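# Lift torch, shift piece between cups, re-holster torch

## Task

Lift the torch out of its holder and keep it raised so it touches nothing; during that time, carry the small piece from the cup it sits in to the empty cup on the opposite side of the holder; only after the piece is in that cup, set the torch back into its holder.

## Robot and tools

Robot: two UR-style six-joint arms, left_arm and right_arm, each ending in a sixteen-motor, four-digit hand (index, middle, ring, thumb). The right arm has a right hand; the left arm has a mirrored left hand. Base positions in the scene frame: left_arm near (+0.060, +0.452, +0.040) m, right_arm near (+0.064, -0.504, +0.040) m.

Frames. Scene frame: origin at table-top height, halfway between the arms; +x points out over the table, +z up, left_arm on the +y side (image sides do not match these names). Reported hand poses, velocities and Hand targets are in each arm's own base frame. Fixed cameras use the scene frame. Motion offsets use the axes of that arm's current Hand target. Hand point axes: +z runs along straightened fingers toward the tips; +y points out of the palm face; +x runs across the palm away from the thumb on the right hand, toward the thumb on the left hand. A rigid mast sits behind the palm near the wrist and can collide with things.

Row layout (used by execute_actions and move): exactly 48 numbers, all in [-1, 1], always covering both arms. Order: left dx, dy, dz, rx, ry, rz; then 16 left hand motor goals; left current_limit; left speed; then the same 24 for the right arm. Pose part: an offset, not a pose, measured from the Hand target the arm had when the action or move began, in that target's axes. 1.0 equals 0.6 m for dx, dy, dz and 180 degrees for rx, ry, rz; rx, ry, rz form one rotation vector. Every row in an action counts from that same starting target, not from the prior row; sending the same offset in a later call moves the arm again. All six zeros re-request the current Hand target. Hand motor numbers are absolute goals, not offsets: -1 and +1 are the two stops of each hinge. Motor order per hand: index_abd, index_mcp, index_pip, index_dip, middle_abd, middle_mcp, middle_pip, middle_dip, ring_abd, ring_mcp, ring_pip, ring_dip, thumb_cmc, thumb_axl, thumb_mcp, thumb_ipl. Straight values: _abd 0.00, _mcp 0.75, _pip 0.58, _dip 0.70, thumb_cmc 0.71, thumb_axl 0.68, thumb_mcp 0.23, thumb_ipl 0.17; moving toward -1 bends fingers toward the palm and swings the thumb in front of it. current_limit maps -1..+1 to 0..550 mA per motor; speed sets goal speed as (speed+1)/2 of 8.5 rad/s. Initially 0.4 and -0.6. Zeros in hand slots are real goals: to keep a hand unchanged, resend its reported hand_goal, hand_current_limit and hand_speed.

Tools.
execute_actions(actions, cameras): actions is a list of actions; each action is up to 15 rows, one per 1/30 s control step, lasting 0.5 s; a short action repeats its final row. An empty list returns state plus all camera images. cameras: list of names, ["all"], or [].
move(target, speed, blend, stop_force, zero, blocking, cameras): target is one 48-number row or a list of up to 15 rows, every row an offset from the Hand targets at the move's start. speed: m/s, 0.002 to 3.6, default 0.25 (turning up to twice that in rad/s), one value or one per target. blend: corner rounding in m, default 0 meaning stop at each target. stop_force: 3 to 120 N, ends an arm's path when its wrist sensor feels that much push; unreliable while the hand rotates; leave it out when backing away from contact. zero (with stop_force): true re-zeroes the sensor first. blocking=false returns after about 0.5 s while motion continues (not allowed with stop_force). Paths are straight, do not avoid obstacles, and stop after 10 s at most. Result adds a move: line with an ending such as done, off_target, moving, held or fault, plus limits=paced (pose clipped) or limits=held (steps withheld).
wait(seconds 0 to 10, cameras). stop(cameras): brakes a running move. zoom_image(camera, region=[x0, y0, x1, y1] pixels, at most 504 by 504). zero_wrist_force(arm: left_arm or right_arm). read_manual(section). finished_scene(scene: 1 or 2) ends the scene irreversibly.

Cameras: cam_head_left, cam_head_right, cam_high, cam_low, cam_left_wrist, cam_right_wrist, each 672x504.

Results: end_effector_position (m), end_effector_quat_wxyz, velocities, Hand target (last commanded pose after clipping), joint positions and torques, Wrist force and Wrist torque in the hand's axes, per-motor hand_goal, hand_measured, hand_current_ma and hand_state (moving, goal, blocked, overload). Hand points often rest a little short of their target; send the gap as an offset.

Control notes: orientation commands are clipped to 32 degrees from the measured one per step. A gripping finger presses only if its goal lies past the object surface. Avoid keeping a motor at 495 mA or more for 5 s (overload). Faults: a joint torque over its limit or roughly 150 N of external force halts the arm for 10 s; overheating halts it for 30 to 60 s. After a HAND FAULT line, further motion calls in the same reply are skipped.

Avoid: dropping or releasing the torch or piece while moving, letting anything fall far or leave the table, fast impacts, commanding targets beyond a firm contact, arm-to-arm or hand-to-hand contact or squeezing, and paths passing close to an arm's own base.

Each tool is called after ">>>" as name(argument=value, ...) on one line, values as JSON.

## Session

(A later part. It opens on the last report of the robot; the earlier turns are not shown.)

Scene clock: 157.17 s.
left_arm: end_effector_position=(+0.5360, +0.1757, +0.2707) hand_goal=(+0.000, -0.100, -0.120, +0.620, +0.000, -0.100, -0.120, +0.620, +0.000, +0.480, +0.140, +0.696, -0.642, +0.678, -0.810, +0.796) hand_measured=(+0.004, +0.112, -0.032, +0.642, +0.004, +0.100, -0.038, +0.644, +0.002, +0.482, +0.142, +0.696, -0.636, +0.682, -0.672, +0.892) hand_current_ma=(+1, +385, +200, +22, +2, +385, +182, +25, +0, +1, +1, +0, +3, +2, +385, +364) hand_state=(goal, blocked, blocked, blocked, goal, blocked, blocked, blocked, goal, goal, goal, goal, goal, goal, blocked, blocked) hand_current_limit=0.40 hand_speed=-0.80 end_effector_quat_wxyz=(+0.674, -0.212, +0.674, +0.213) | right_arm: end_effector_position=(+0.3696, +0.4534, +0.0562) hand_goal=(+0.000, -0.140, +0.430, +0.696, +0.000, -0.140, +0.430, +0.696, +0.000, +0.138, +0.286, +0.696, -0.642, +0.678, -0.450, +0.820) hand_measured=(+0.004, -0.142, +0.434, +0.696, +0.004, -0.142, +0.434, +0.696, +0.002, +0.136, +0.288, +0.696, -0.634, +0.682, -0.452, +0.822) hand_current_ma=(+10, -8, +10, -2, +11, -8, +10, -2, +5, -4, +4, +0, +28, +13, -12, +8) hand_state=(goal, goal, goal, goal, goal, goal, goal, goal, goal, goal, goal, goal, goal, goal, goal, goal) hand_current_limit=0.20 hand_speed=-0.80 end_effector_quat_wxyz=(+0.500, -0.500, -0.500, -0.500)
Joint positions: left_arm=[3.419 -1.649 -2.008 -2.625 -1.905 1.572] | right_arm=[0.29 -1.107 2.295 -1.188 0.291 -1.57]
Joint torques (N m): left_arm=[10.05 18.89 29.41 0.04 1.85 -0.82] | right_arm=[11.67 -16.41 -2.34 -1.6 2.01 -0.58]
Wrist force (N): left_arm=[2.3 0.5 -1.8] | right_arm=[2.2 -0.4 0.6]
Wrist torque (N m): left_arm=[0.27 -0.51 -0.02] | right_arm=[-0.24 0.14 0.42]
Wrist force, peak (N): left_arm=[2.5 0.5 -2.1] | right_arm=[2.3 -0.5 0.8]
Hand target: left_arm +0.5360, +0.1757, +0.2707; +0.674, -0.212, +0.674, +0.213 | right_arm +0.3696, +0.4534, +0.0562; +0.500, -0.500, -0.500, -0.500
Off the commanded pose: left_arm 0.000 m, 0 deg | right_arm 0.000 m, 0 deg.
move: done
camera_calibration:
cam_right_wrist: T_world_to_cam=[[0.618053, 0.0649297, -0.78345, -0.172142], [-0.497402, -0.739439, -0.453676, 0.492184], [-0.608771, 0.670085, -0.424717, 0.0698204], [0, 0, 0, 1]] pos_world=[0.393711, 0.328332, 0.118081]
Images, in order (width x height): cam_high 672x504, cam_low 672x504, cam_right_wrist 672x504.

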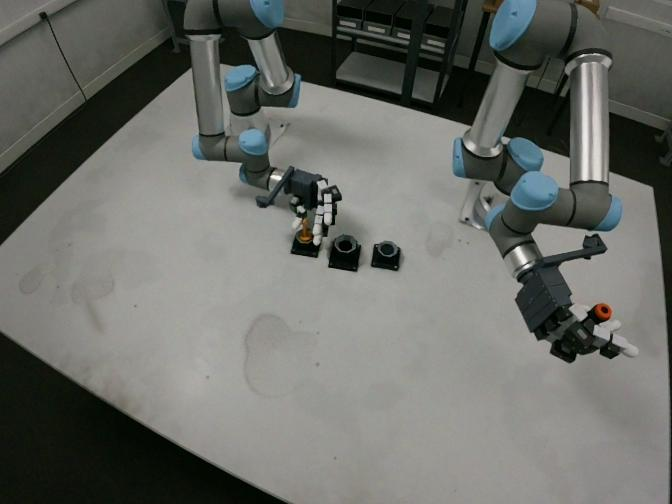

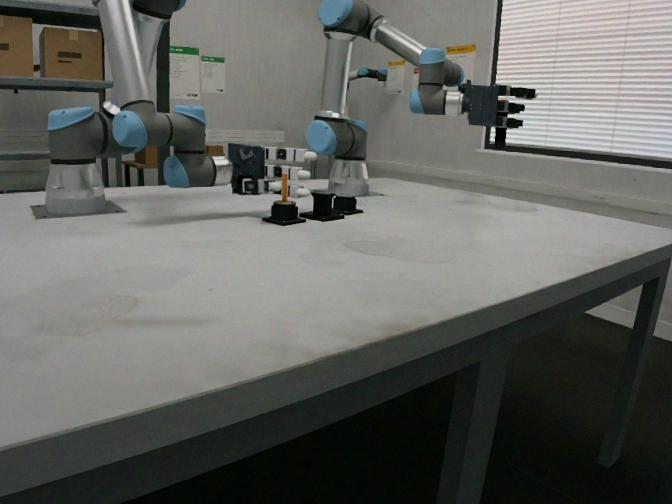

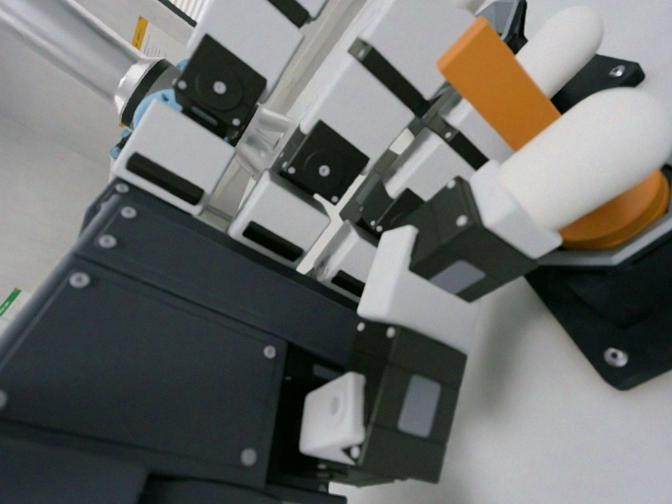

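>>> move(target=[[0,0,0,0,0,0, 0,-0.10,-0.12,0.62,0,-0.10,-0.12,0.62,0,0.48,0.14,0.696,-0.642,0.678,-0.81,0.796,0.4,-0.8, 0.2,0,0,0,0,0, 0,-0.14,0.43,0.696,0,-0.14,0.43,0.696,0,0.138,0.286,0.696,-0.642,0.678,-0.45,0.82,0.2,-0.8],[0,-0.44,-0.2868,0.1806,0,0, 0,-0.10,-0.12,0.62,0,-0.10,-0.12,0.62,0,0.48,0.14,0.696,-0.642,0.678,-0.81,0.796,0.4,-0.8, 0.423,0.2783,-0.3317,-0.25,0,0, 0,-0.14,0.43,0.696,0,-0.14,0.43,0.696,0,0.138,0.286,0.696,-0.642,0.678,-0.45,0.82,0.2,-0.8],[0,-0.6583,-0.7653,0.3611,0,0, 0,-0.10,-0.12,0.62,0,-0.10,-0.12,0.62,0,0.48,0.14,0.696,-0.642,0.678,-0.81,0.796,0.4,-0.8, 0.423,0.2783,-0.3317,-0.25,0,0, 0,-0.14,0.43,0.696,0,-0.14,0.43,0.696,0,0.138,0.286,0.696,-0.642,0.678,-0.45,0.82,0.2,-0.8]], speed=0.18, blend=0.015, cameras=["all"])

>>> zoom_image(camera="cam_left_wrist", region=[0, 0, 400, 350])

>>> zoom_image(camera="cam_low", region=[220, 60, 400, 240])

>>> zoom_image(camera="cam_high", region=[250, 120, 430, 290])

Scene clock: 164.60 s.
left_arm: end_effector_position=(+0.3869, -0.4111, +0.2700) hand_goal=(+0.000, -0.100, -0.120, +0.620, +0.000, -0.100, -0.120, +0.620, +0.000, +0.480, +0.140, +0.696, -0.642, +0.678, -0.810, +0.796) hand_measured=(+0.004, +0.112, -0.032, +0.642, +0.004, +0.100, -0.038, +0.644, +0.002, +0.482, +0.142, +0.696, -0.636, +0.682, -0.672, +0.892) hand_current_ma=(+1, +385, +200, +22, +2, +385, +182, +25, +0, +1, +1, +0, +3, +2, +385, +364) hand_state=(goal, blocked, blocked, blocked, goal, blocked, blocked, blocked, goal, goal, goal, goal, goal, goal, blocked, blocked) hand_current_limit=0.40 hand_speed=-0.80 end_effector_quat_wxyz=(+0.683, +0.183, +0.683, -0.182) | right_arm: end_effector_position=(+0.5367, +0.2543, +0.3099) hand_goal=(+0.000, -0.140, +0.430, +0.696, +0.000, -0.140, +0.430, +0.696, +0.000, +0.138, +0.286, +0.696, -0.642, +0.678, -0.450, +0.820) hand_measured=(+0.004, -0.142, +0.434, +0.696, +0.004, -0.142, +0.434, +0.696, +0.002, +0.136, +0.288, +0.696, -0.634, +0.682, -0.452, +0.822) hand_current_ma=(+10, -7, +10, -2, +11, -7, +10, -2, +5, -4, +4, +0, +28, +13, -12, +8) hand_state=(goal, goal, goal, goal, goal, goal, goal, goal, goal, goal, goal, goal, goal, goal, goal, goal) hand_current_limit=0.20 hand_speed=-0.80 end_effector_quat_wxyz=(-0.270, +0.654, +0.270, +0.653)
Joint positions: left_arm=[2.287 -1.65 -2.008 -2.626 -1.903 1.572] | right_arm=[0.059 -1.661 2.062 -0.401 0.846 -1.571]
Joint torques (N m): left_arm=[-13.52 15.58 28.76 -0.48 -2.02 -1.01] | right_arm=[-14.58 -4.7 -28.89 -0.21 2.35 -1.91]
Wrist force (N): left_arm=[2.4 0.5 -1.5] | right_arm=[2.2 -0.2 1.0]
Wrist torque (N m): left_arm=[0.25 -0.52 0.01] | right_arm=[-0.24 0.13 0.55]
Wrist force, peak (N): left_arm=[2.9 0.9 -1.8] | right_arm=[2.5 0.3 0.8]
Hand target: left_arm +0.3868, -0.4113, +0.2700; +0.683, +0.183, +0.683, -0.182 | right_arm +0.5367, +0.2543, +0.3099; -0.270, +0.654, +0.270, +0.653
Off the commanded pose: left_arm 0.000 m, 0 deg | right_arm 0.000 m, 0 deg.
move: done
camera_calibration:
cam_left_wrist: T_world_to_cam=[[-0.291943, -0.569985, 0.768041, -0.35642], [-0.882966, -0.148032, -0.445486, 0.364738], [0.367615, -0.80821, -0.46006, -0.22331], [0, 0, 0, 1]] pos_world=[0.300089, -0.329642, 0.333495]
cam_right_wrist: T_world_to_cam=[[0.482889, -0.391574, -0.783255, 0.124882], [-0.874609, -0.171419, -0.453513, 0.601056], [0.0433192, 0.904038, -0.425251, 0.00348484], [0, 0, 0, 1]] pos_world=[0.465234, 0.148783, 0.371883]

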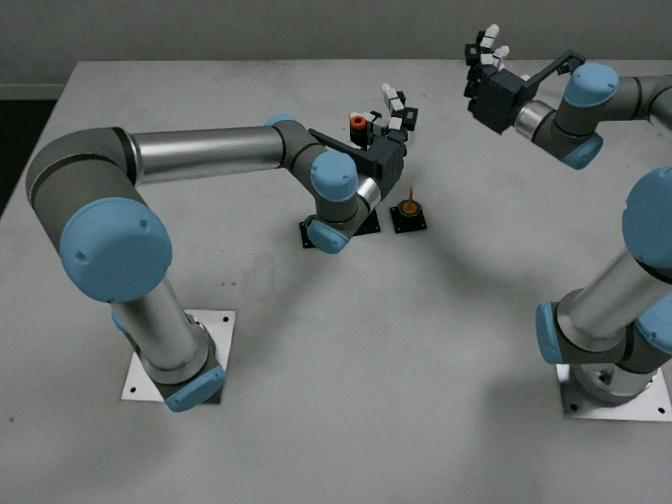

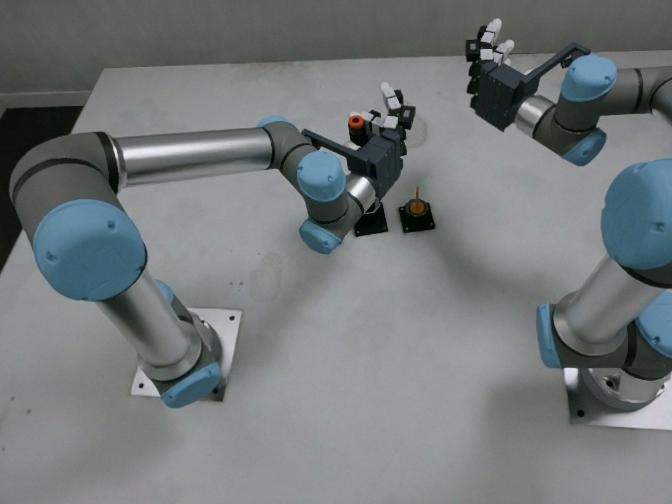

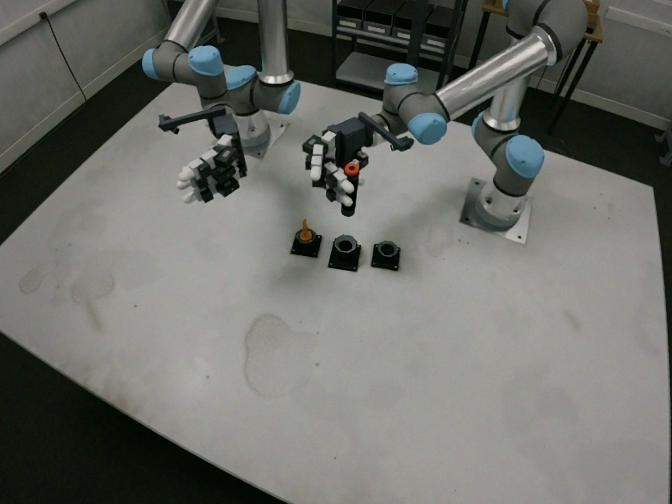

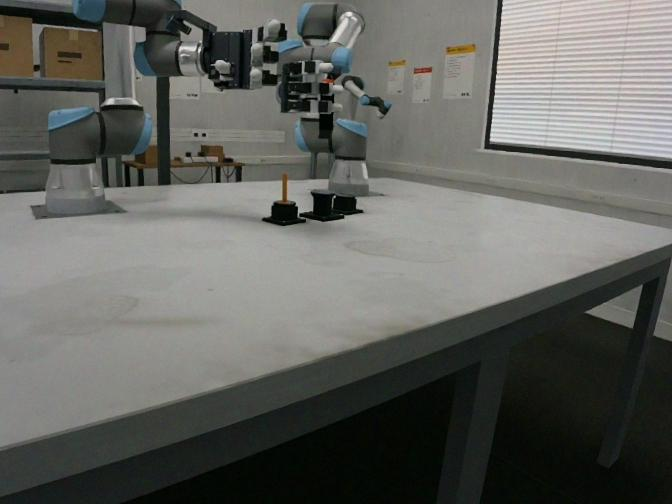

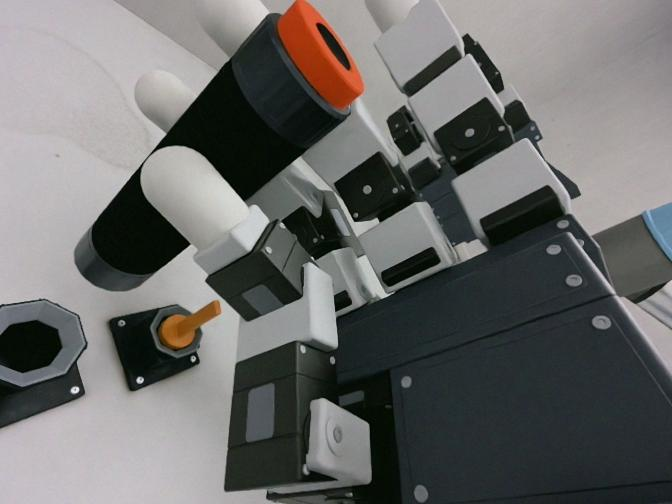

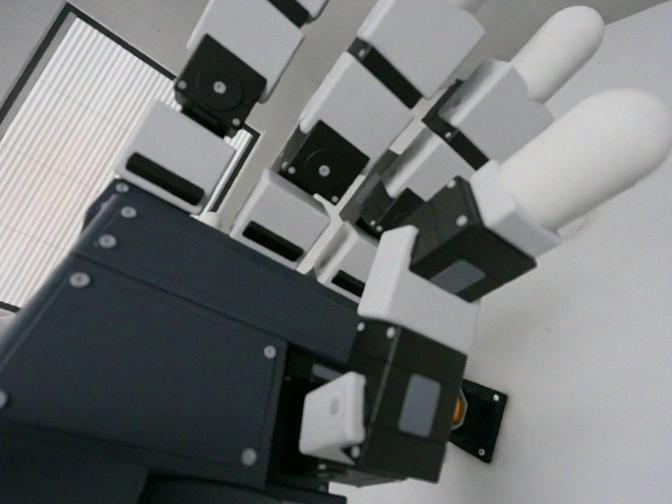

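Scaled by 1.260 from the camera's 672x504 image, which has a finer 960x720 frame.

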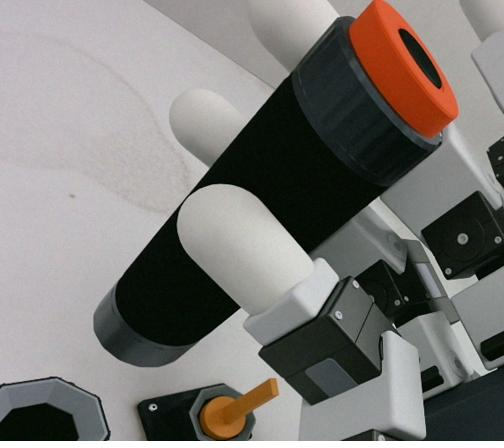

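Scaled by 2.800 from the camera's 672x504 image, which has a finer 960x720 frame.

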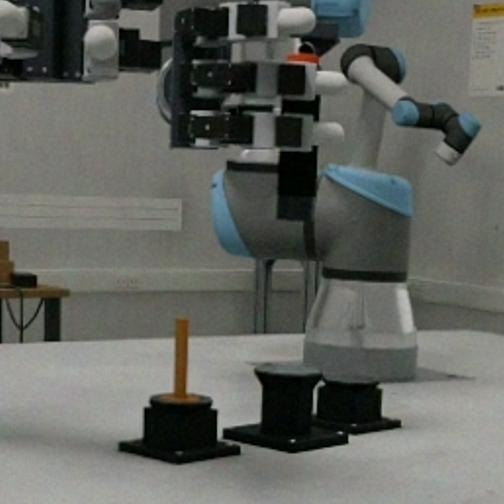

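Scaled by 2.800 from the camera's 672x504 image, which has a finer 960x720 frame.

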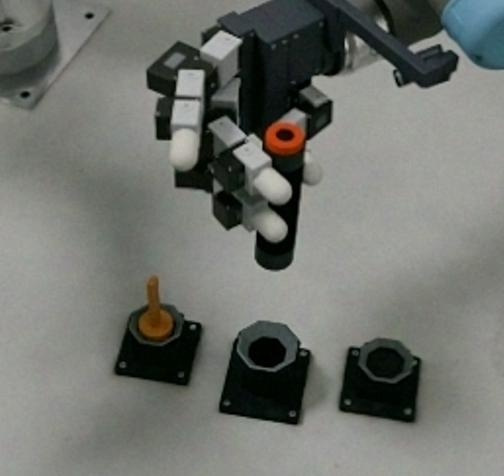

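>>> move(target=[0.2167,0,-0.0007,0,0,0, 0,-0.10,-0.12,0.62,0,-0.10,-0.12,0.62,0,0.48,0.14,0.696,-0.642,0.678,-0.81,0.796,0.4,-0.8, 0,0,0,0,0,0, 0,-0.14,0.43,0.696,0,-0.14,0.43,0.696,0,0.138,0.286,0.696,-0.642,0.678,-0.45,0.82,0.2,-0.8], speed=0.12, cameras=["cam_left_wrist","cam_low","cam_high"])

>>> zoom_image(camera="cam_left_wrist", region=[0, 100, 250, 350])

>>> zoom_image(camera="cam_low", region=[250, 100, 400, 240])

>>> zoom_image(camera="cam_high", region=[270, 160, 430, 290])

Scene clock: 167.60 s.
left_arm: end_effector_position=(+0.3864, -0.4110, +0.1401) hand_goal=(+0.000, -0.100, -0.120, +0.620, +0.000, -0.100, -0.120, +0.620, +0.000, +0.480, +0.140, +0.696, -0.642, +0.678, -0.810, +0.796) hand_measured=(+0.004, +0.112, -0.032, +0.642, +0.004, +0.100, -0.038, +0.644, +0.002, +0.482, +0.142, +0.696, -0.636, +0.682, -0.672, +0.892) hand_current_ma=(+1, +385, +200, +22, +2, +385, +182, +25, +0, +1, +1, +0, +3, +2, +385, +364) hand_state=(goal, blocked, blocked, blocked, goal, blocked, blocked, blocked, goal, goal, goal, goal, goal, goal, blocked, blocked) hand_current_limit=0.40 hand_speed=-0.80 end_effector_quat_wxyz=(+0.683, +0.183, +0.683, -0.182) | right_arm: end_effector_position=(+0.5367, +0.2543, +0.3099) hand_goal=(+0.000, -0.140, +0.430, +0.696, +0.000, -0.140, +0.430, +0.696, +0.000, +0.138, +0.286, +0.696, -0.642, +0.678, -0.450, +0.820) hand_measured=(+0.004, -0.142, +0.434, +0.696, +0.004, -0.142, +0.434, +0.696, +0.002, +0.136, +0.288, +0.696, -0.634, +0.682, -0.452, +0.822) hand_current_ma=(+10, -7, +10, -2, +11, -7, +10, -2, +5, -4, +4, +0, +28, +13, -12, +8) hand_state=(goal, goal, goal, goal, goal, goal, goal, goal, goal, goal, goal, goal, goal, goal, goal, goal) hand_current_limit=0.20 hand_speed=-0.80 end_effector_quat_wxyz=(-0.270, +0.654, +0.270, +0.653)
Joint positions: left_arm=[2.286 -1.877 -2.156 -2.251 -1.903 1.572] | right_arm=[0.059 -1.661 2.062 -0.401 0.846 -1.571]
Joint torques (N m): left_arm=[4.84 22.63 11.02 4.12 2.01 1.49] | right_arm=[-13.88 -4.3 -29.96 -0.22 2.38 -1.92]
Wrist force (N): left_arm=[2.7 0.0 -1.5] | right_arm=[1.6 -0.1 0.9]
Wrist torque (N m): left_arm=[0.22 -0.55 -0.16] | right_arm=[-0.22 0.21 0.51]
Wrist force, peak (N): left_arm=[3.7 0.0 -1.9] | right_arm=[2.3 -0.3 1.0]
Hand target: left_arm +0.3864, -0.4110, +0.1400; +0.683, +0.183, +0.683, -0.182 | right_arm +0.5367, +0.2543, +0.3099; -0.270, +0.654, +0.270, +0.653
Off the commanded pose: left_arm 0.000 m, 0 deg | right_arm 0.000 m, 0 deg.
move: done
camera_calibration:
cam_left_wrist: T_world_to_cam=[[-0.292134, -0.569815, 0.768094, -0.256582], [-0.883071, -0.147655, -0.445403, 0.306596], [0.36721, -0.808399, -0.460053, -0.28267], [0, 0, 0, 1]] pos_world=[0.29959, -0.329444, 0.203594]
Images, in order (width x height): cam_high 672x504, cam_low 672x504, cam_left_wrist 672x504.

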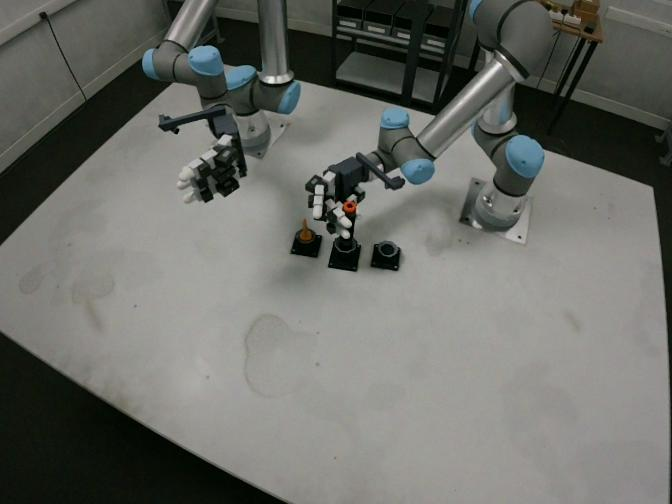

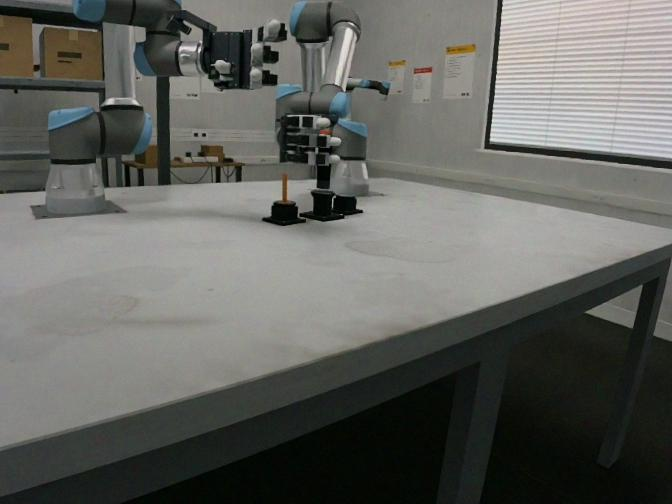

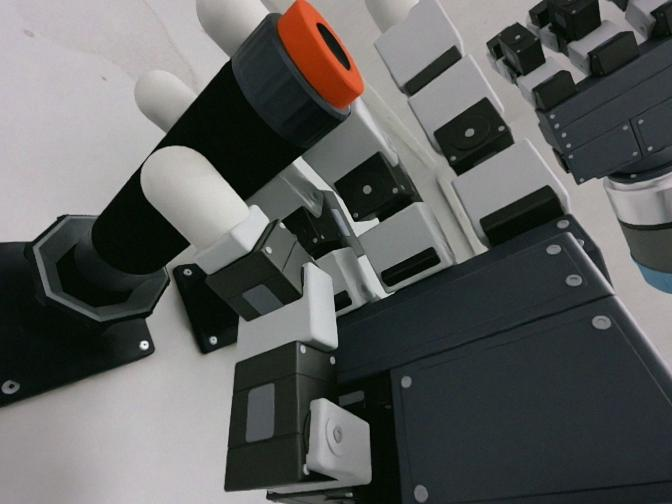

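Scaled by 2.016 from the camera's 672x504 image, which has a finer 960x720 frame.

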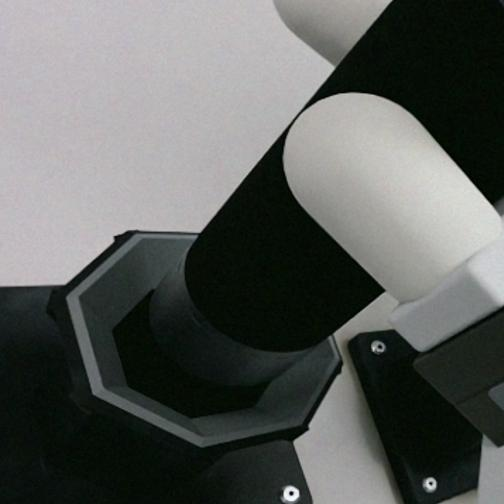

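Scaled by 3.360 from the camera's 672x504 image, which has a finer 960x720 frame.

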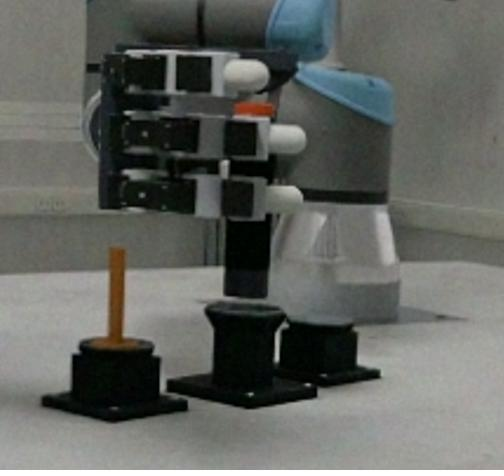

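Scaled by 3.150 from the camera's 672x504 image, which has a finer 960x720 frame.

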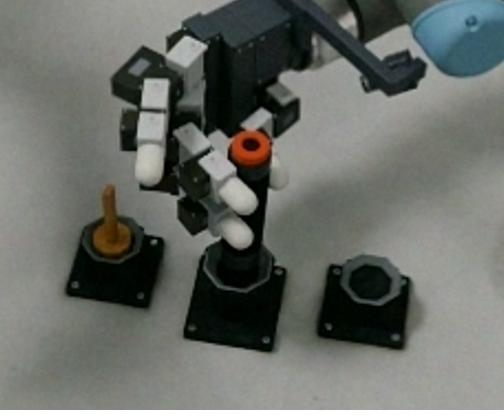

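>>> move(target=[0.08,0,0,0,0,0, 0,-0.10,-0.12,0.62,0,-0.10,-0.12,0.62,0,0.48,0.14,0.696,-0.642,0.678,-0.81,0.796,0.4,-0.8, 0,0,0,0,0,0, 0,-0.14,0.43,0.696,0,-0.14,0.43,0.696,0,0.138,0.286,0.696,-0.642,0.678,-0.45,0.82,0.2,-0.8], speed=0.04, stop_force=10, cameras=["cam_left_wrist","cam_low","cam_high"])

>>> zoom_image(camera="cam_low", region=[250, 100, 400, 240])

Scene clock: 170.63 s.
left_arm: end_effector_position=(+0.3864, -0.4109, +0.0920) hand_goal=(+0.000, -0.100, -0.120, +0.620, +0.000, -0.100, -0.120, +0.620, +0.000, +0.480, +0.140, +0.696, -0.642, +0.678, -0.810, +0.796) hand_measured=(-0.008, +0.112, -0.032, +0.642, -0.006, +0.100, -0.038, +0.644, +0.002, +0.482, +0.142, +0.696, -0.636, +0.680, -0.672, +0.892) hand_current_ma=(-4, +385, +200, +22, -3, +385, +179, +25, +0, +0, +1, +0, +3, +1, +385, +364) hand_state=(goal, blocked, blocked, blocked, goal, blocked, blocked, blocked, goal, goal, goal, goal, goal, goal, blocked, blocked) hand_current_limit=0.40 hand_speed=-0.80 end_effector_quat_wxyz=(+0.683, +0.183, +0.683, -0.182) | right_arm: end_effector_position=(+0.5367, +0.2543, +0.3099) hand_goal=(+0.000, -0.140, +0.430, +0.696, +0.000, -0.140, +0.430, +0.696, +0.000, +0.138, +0.286, +0.696, -0.642, +0.678, -0.450, +0.820) hand_measured=(+0.004, -0.142, +0.434, +0.696, +0.004, -0.142, +0.434, +0.696, +0.002, +0.136, +0.288, +0.696, -0.634, +0.682, -0.452, +0.822) hand_current_ma=(+10, -7, +10, -2, +11, -7, +10, -2, +5, -4, +4, +0, +28, +13, -12, +8) hand_state=(goal, goal, goal, goal, goal, goal, goal, goal, goal, goal, goal, goal, goal, goal, goal, goal) hand_current_limit=0.20 hand_speed=-0.80 end_effector_quat_wxyz=(-0.270, +0.654, +0.270, +0.653)
Joint positions: left_arm=[2.287 -1.989 -2.183 -2.111 -1.903 1.572] | right_arm=[0.059 -1.661 2.062 -0.401 0.846 -1.571]
Joint torques (N m): left_arm=[10.8 24.35 6.37 3.16 2.03 1.32] | right_arm=[-14.63 -4.09 -30.03 -0.17 2.44 -1.87]
Wrist force (N): left_arm=[1.3 -0.3 0.9] | right_arm=[2.0 -0.3 0.9]
Wrist torque (N m): left_arm=[0.20 -0.69 -0.15] | right_arm=[-0.24 0.16 0.54]
Wrist force, peak (N): left_arm=[3.1 0.0 -1.8] | right_arm=[2.3 -0.5 0.8]
Hand target: left_arm +0.3864, -0.4109, +0.0920; +0.683, +0.183, +0.683, -0.182 | right_arm +0.5367, +0.2543, +0.3099; -0.270, +0.654, +0.270, +0.653
Off the commanded pose: left_arm 0.000 m, 0 deg | right_arm 0.000 m, 0 deg.
move: done
camera_calibration:
cam_left_wrist: T_world_to_cam=[[-0.29212, -0.569888, 0.768045, -0.219627], [-0.883027, -0.147726, -0.445466, 0.285234], [0.367326, -0.808334, -0.460073, -0.304846], [0, 0, 0, 1]] pos_world=[0.299689, -0.329444, 0.155495]
Images, in order (width x height): cam_high 672x504, cam_low 672x504, cam_left_wrist 672x504.

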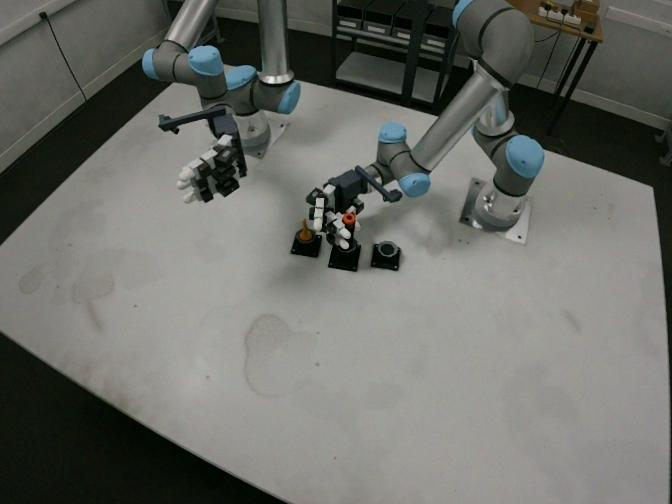

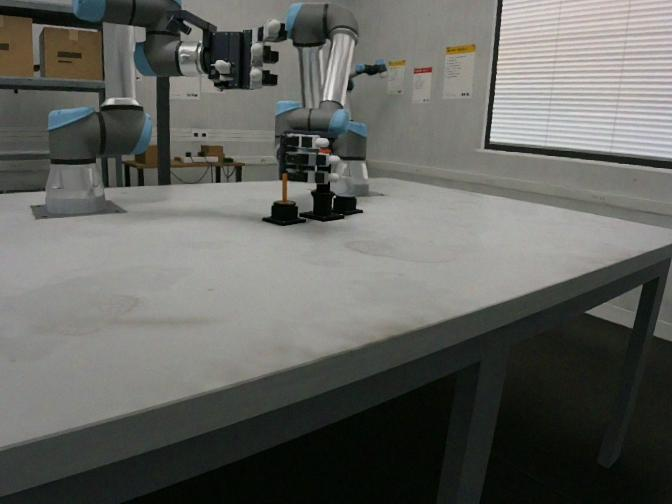

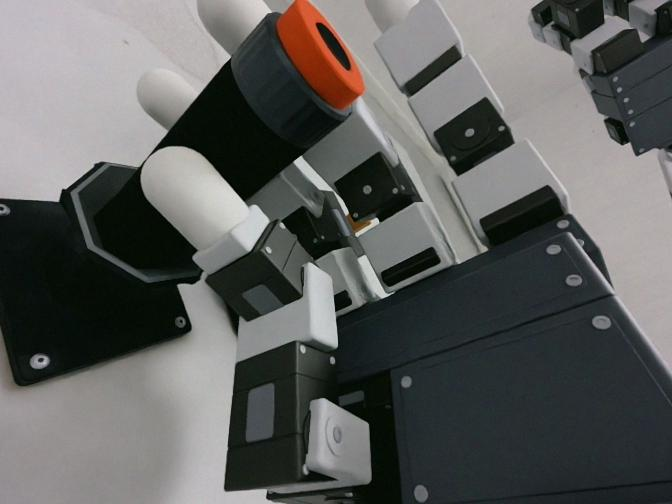

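Scaled by 3.360 from the camera's 672x504 image, which has a finer 960x720 frame.

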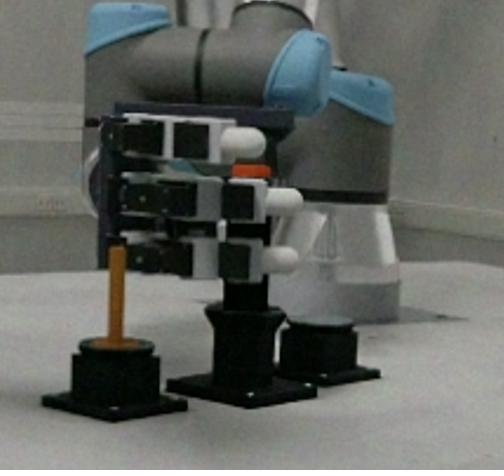

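>>> move(target=[0.0333,0,0,0,0,0,0,-0.10,-0.12,0.62,0,-0.10,-0.12,0.62,0,0.48,0.14,0.696,-0.642,0.678,-0.81,0.796,0.4,-0.8,0,0,0,0,0,0,0,-0.14,0.43,0.696,0,-0.14,0.43,0.696,0,0.138,0.286,0.696,-0.642,0.678,-0.45,0.82,0.2,-0.8], speed=0.04, stop_force=12, cameras=["cam_low","cam_head_left"])

Scene clock: 175.83 s.
left_arm: end_effector_position=(+0.3864, -0.4109, +0.0720) hand_goal=(+0.000, -0.100, -0.120, +0.620, +0.000, -0.100, -0.120, +0.620, +0.000, +0.480, +0.140, +0.696, -0.642, +0.678, -0.810, +0.796) hand_measured=(-0.022, +0.112, -0.032, +0.642, -0.018, +0.100, -0.038, +0.644, +0.002, +0.482, +0.142, +0.696, -0.638, +0.680, -0.672, +0.892) hand_current_ma=(-18, +385, +200, +22, -14, +385, +177, +25, +0, +0, +1, +0, +1, +1, +385, +364) hand_state=(blocked, blocked, blocked, blocked, goal, blocked, blocked, blocked, goal, goal, goal, goal, goal, goal, blocked, blocked) hand_current_limit=0.40 hand_speed=-0.80 end_effector_quat_wxyz=(+0.683, +0.183, +0.683, -0.182) | right_arm: end_effector_position=(+0.5367, +0.2543, +0.3099) hand_goal=(+0.000, -0.140, +0.430, +0.696, +0.000, -0.140, +0.430, +0.696, +0.000, +0.138, +0.286, +0.696, -0.642, +0.678, -0.450, +0.820) hand_measured=(+0.004, -0.142, +0.434, +0.696, +0.004, -0.142, +0.434, +0.696, +0.002, +0.136, +0.288, +0.696, -0.634, +0.682, -0.452, +0.822) hand_current_ma=(+10, -7, +10, -2, +11, -7, +10, -2, +5, -4, +4, +0, +28, +13, -12, +8) hand_state=(goal, goal, goal, goal, goal, goal, goal, goal, goal, goal, goal, goal, goal, goal, goal, goal) hand_current_limit=0.20 hand_speed=-0.80 end_effector_quat_wxyz=(-0.270, +0.654, +0.270, +0.653)
Joint positions: left_arm=[2.287 -2.039 -2.189 -2.055 -1.903 1.572] | right_arm=[0.059 -1.661 2.062 -0.401 0.846 -1.571]
Joint torques (N m): left_arm=[9.16 21.78 0.56 2.18 1.4 0.86] | right_arm=[-13.83 -5.19 -30.23 -0.24 2.25 -1.76]
Wrist force (N): left_arm=[-3.4 0.2 5.0] | right_arm=[1.9 -0.1 0.7]
Wrist torque (N m): left_arm=[0.29 -0.78 -0.13] | right_arm=[-0.21 0.18 0.53]
Wrist force, peak (N): left_arm=[-3.4 0.2 5.0] | right_arm=[2.4 -0.5 0.9]
Hand target: left_arm +0.3864, -0.4109, +0.0720; +0.683, +0.183, +0.683, -0.182 | right_arm +0.5367, +0.2543, +0.3099; -0.270, +0.654, +0.270, +0.653
Off the commanded pose: left_arm 0.000 m, 0 deg | right_arm 0.000 m, 0 deg.
move: done
Images, in order (width x height): cam_head_left 672x504, cam_low 672x504.

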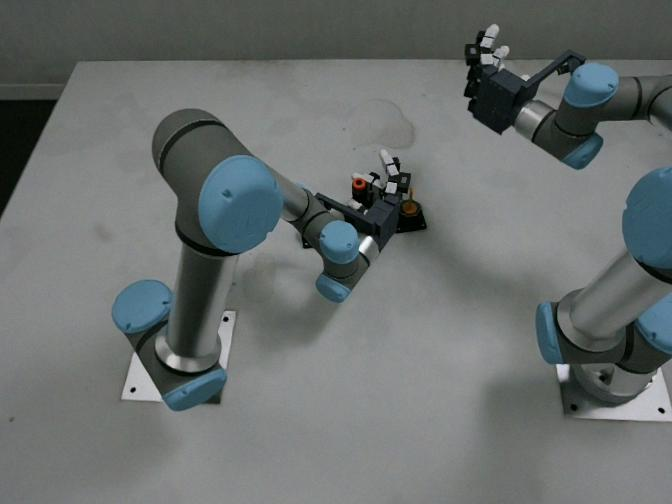

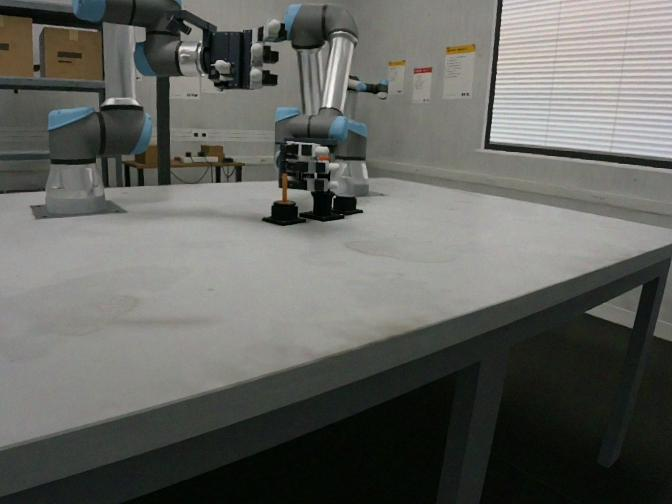

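>>> move(target=[[0,0,0,0,0,0,0,0.096,-0.007,0.696,0,0.096,-0.007,0.696,0,0.48,0.14,0.696,-0.642,0.678,-0.652,0.924,0.4,-0.92,0,0,0,0,0,0,0,-0.14,0.43,0.696,0,-0.14,0.43,0.696,0,0.138,0.286,0.696,-0.642,0.678,-0.45,0.82,0.2,-0.8],[0,0,0,0,0,0,0,0.22,-0.007,0.696,0,0.22,-0.007,0.696,0,0.48,0.14,0.696,-0.642,0.678,-0.55,0.924,0.4,-0.9,0,0,0,0,0,0,0,-0.14,0.43,0.696,0,-0.14,0.43,0.696,0,0.138,0.286,0.696,-0.642,0.678,-0.45,0.82,0.2,-0.8],[0,0,0,0,0,0,0,0.48,0.14,0.696,0,0.48,0.14,0.696,0,0.48,0.14,0.696,-0.642,0.678,-0.28,0.762,0.4,-0.8,0,0,0,0,0,0,0,-0.14,0.43,0.696,0,-0.14,0.43,0.696,0,0.138,0.286,0.696,-0.642,0.678,-0.45,0.82,0.2,-0.8]], speed=0.1, cameras=["cam_low","cam_head_left"])

>>> zoom_image(camera="cam_low", region=[220, 120, 400, 240])

Scene clock: 179.03 s.
left_arm: end_effector_position=(+0.3864, -0.4109, +0.0720) hand_goal=(+0.000, +0.480, +0.140, +0.696, +0.000, +0.480, +0.140, +0.696, +0.000, +0.480, +0.140, +0.696, -0.642, +0.678, -0.280, +0.762) hand_measured=(+0.002, +0.478, +0.138, +0.698, +0.002, +0.478, +0.138, +0.696, +0.002, +0.482, +0.142, +0.696, -0.636, +0.680, -0.282, +0.764) hand_current_ma=(+0, -1, -1, +1, +0, -1, -1, +0, +0, +0, +1, +0, +3, +1, -1, +1) hand_state=(goal, goal, goal, goal, goal, goal, goal, goal, goal, goal, goal, goal, goal, goal, goal, goal) hand_current_limit=0.40 hand_speed=-0.80 end_effector_quat_wxyz=(+0.683, +0.183, +0.683, -0.182) | right_arm: end_effector_position=(+0.5367, +0.2543, +0.3099) hand_goal=(+0.000, -0.140, +0.430, +0.696, +0.000, -0.140, +0.430, +0.696, +0.000, +0.138, +0.286, +0.696, -0.642, +0.678, -0.450, +0.820) hand_measured=(+0.004, -0.142, +0.434, +0.696, +0.004, -0.142, +0.434, +0.696, +0.002, +0.136, +0.288, +0.696, -0.634, +0.682, -0.452, +0.822) hand_current_ma=(+10, -7, +10, -2, +11, -7, +10, -2, +5, -4, +4, +0, +28, +13, -12, +8) hand_state=(goal, goal, goal, goal, goal, goal, goal, goal, goal, goal, goal, goal, goal, goal, goal, goal) hand_current_limit=0.20 hand_speed=-0.80 end_effector_quat_wxyz=(-0.270, +0.654, +0.270, +0.653)
Joint positions: left_arm=[2.287 -2.039 -2.189 -2.055 -1.903 1.572] | right_arm=[0.059 -1.661 2.062 -0.401 0.846 -1.571]
Joint torques (N m): left_arm=[9.8 41.63 20.61 2.02 1.51 0.94] | right_arm=[-13.96 -4.6 -30.5 -0.3 2.19 -1.74]
Wrist force (N): left_arm=[1.3 0.2 -1.6] | right_arm=[1.6 -0.4 1.1]
Wrist torque (N m): left_arm=[0.23 -0.47 -0.16] | right_arm=[-0.28 0.22 0.50]
Wrist force, peak (N): left_arm=[-3.3 0.2 5.2] | right_arm=[2.4 0.1 1.0]
Hand target: left_arm +0.3864, -0.4109, +0.0720; +0.683, +0.183, +0.683, -0.182 | right_arm +0.5367, +0.2543, +0.3099; -0.270, +0.654, +0.270, +0.653
Off the commanded pose: left_arm 0.000 m, 0 deg | right_arm 0.000 m, 0 deg.
move: done
Images, in order (width x height): cam_head_left 672x504, cam_low 672x504.

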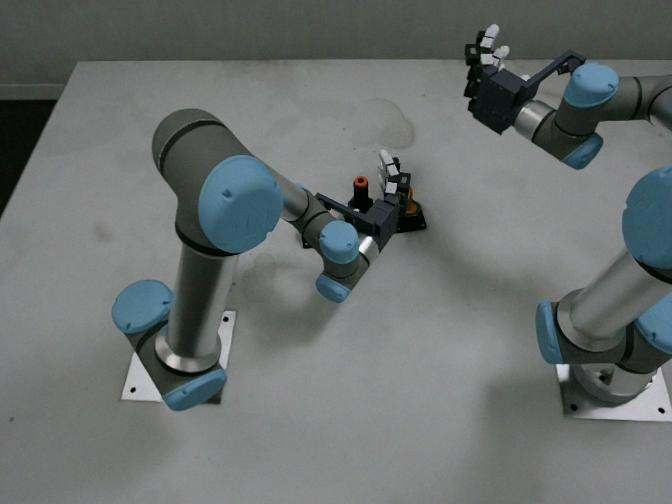

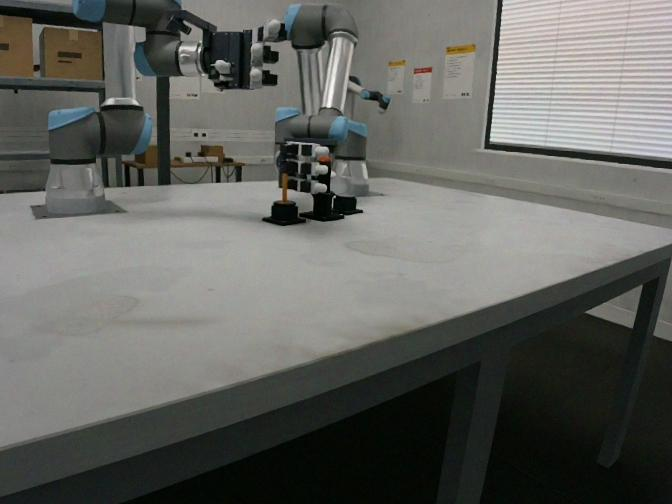

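Scaled by 2.800 from the camera's 672x504 image, which has a finer 960x720 frame.

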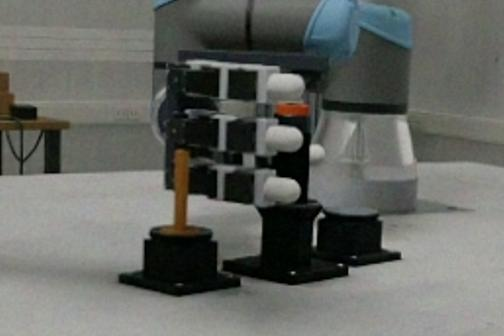

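>>> move(target=[-0.33,0,0,0,0,0,0,0.48,0.14,0.696,0,0.48,0.14,0.696,0,0.48,0.14,0.696,-0.642,0.678,-0.28,0.762,0.4,-0.8,0,0,0,0,0,0,0,-0.14,0.43,0.696,0,-0.14,0.43,0.696,0,0.138,0.286,0.696,-0.642,0.678,-0.45,0.82,0.2,-0.8], speed=0.15, cameras=["cam_low","cam_head_left","cam_left_wrist"])

>>> zoom_image(camera="cam_low", region=[220, 120, 400, 240])

Scene clock: 181.73 s.
left_arm: end_effector_position=(+0.3864, -0.4111, +0.2699) hand_goal=(+0.000, +0.480, +0.140, +0.696, +0.000, +0.480, +0.140, +0.696, +0.000, +0.480, +0.140, +0.696, -0.642, +0.678, -0.280, +0.762) hand_measured=(+0.002, +0.478, +0.138, +0.698, +0.002, +0.478, +0.138, +0.696, +0.002, +0.482, +0.142, +0.696, -0.636, +0.680, -0.282, +0.764) hand_current_ma=(+0, -1, -1, +1, +0, -1, -1, +0, +0, +0, +1, +0, +4, +1, -1, +1) hand_state=(goal, goal, goal, goal, goal, goal, goal, goal, goal, goal, goal, goal, goal, goal, goal, goal) hand_current_limit=0.40 hand_speed=-0.80 end_effector_quat_wxyz=(+0.683, +0.183, +0.683, -0.182) | right_arm: end_effector_position=(+0.5367, +0.2543, +0.3099) hand_goal=(+0.000, -0.140, +0.430, +0.696, +0.000, -0.140, +0.430, +0.696, +0.000, +0.138, +0.286, +0.696, -0.642, +0.678, -0.450, +0.820) hand_measured=(+0.004, -0.142, +0.434, +0.696, +0.004, -0.142, +0.434, +0.696, +0.002, +0.136, +0.288, +0.696, -0.634, +0.682, -0.452, +0.822) hand_current_ma=(+10, -7, +10, -2, +11, -7, +10, -2, +5, -4, +4, +0, +28, +13, -12, +8) hand_state=(goal, goal, goal, goal, goal, goal, goal, goal, goal, goal, goal, goal, goal, goal, goal, goal) hand_current_limit=0.20 hand_speed=-0.80 end_effector_quat_wxyz=(-0.270, +0.654, +0.270, +0.653)
Joint positions: left_arm=[2.286 -1.65 -2.009 -2.625 -1.903 1.572] | right_arm=[0.059 -1.661 2.062 -0.401 0.846 -1.571]
Joint torques (N m): left_arm=[-12.76 33.13 29.94 -0.26 -1.97 -1.11] | right_arm=[-13.02 -5.03 -29.73 -0.35 2.28 -1.73]
Wrist force (N): left_arm=[1.3 0.0 -1.5] | right_arm=[2.1 -0.3 0.9]
Wrist torque (N m): left_arm=[0.20 -0.47 0.05] | right_arm=[-0.24 0.15 0.55]
Wrist force, peak (N): left_arm=[2.3 0.2 -1.6] | right_arm=[2.4 -0.4 0.8]
Hand target: left_arm +0.3864, -0.4111, +0.2700; +0.683, +0.183, +0.683, -0.182 | right_arm +0.5367, +0.2543, +0.3099; -0.270, +0.654, +0.270, +0.653
Off the commanded pose: left_arm 0.000 m, 0 deg | right_arm 0.000 m, 0 deg.
move: done
camera_calibration:
cam_left_wrist: T_world_to_cam=[[-0.292205, -0.56986, 0.768034, -0.356311], [-0.882956, -0.147791, -0.445585, 0.364377], [0.367429, -0.808342, -0.459976, -0.223108], [0, 0, 0, 1]] pos_world=[0.299589, -0.329544, 0.333395]
Images, in order (width x height): cam_head_left 672x504, cam_low 672x504, cam_left_wrist 672x504.

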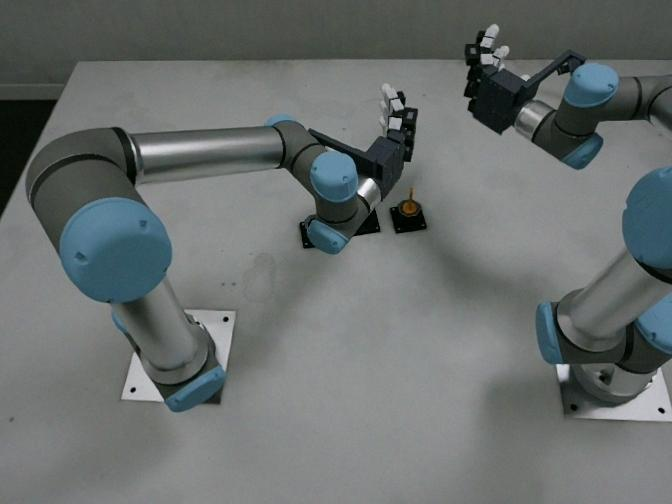

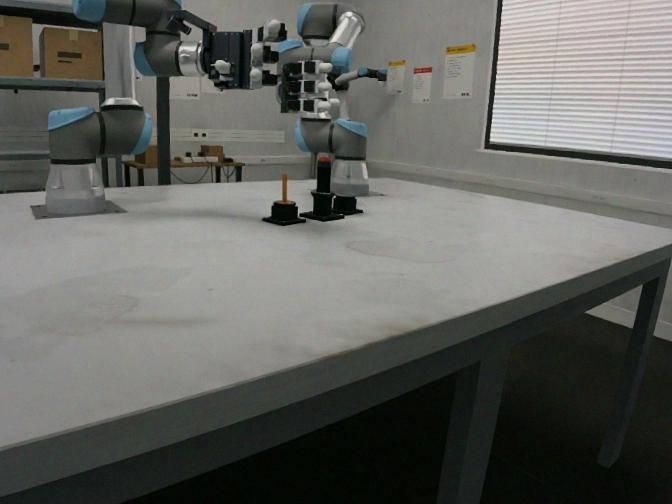

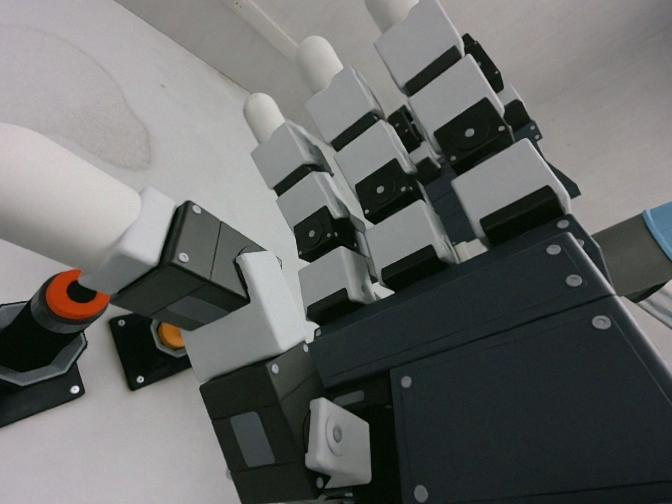

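Scaled by 2.800 from the camera's 672x504 image, which has a finer 960x720 frame.

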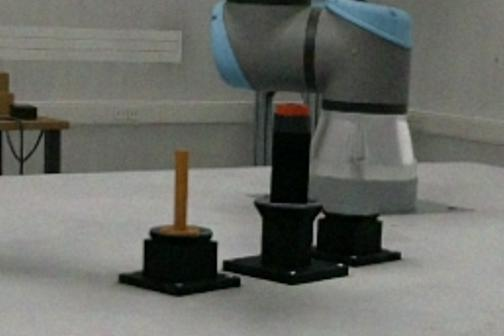

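>>> finished_scene(scene=1)

The scene is finished: the task was done.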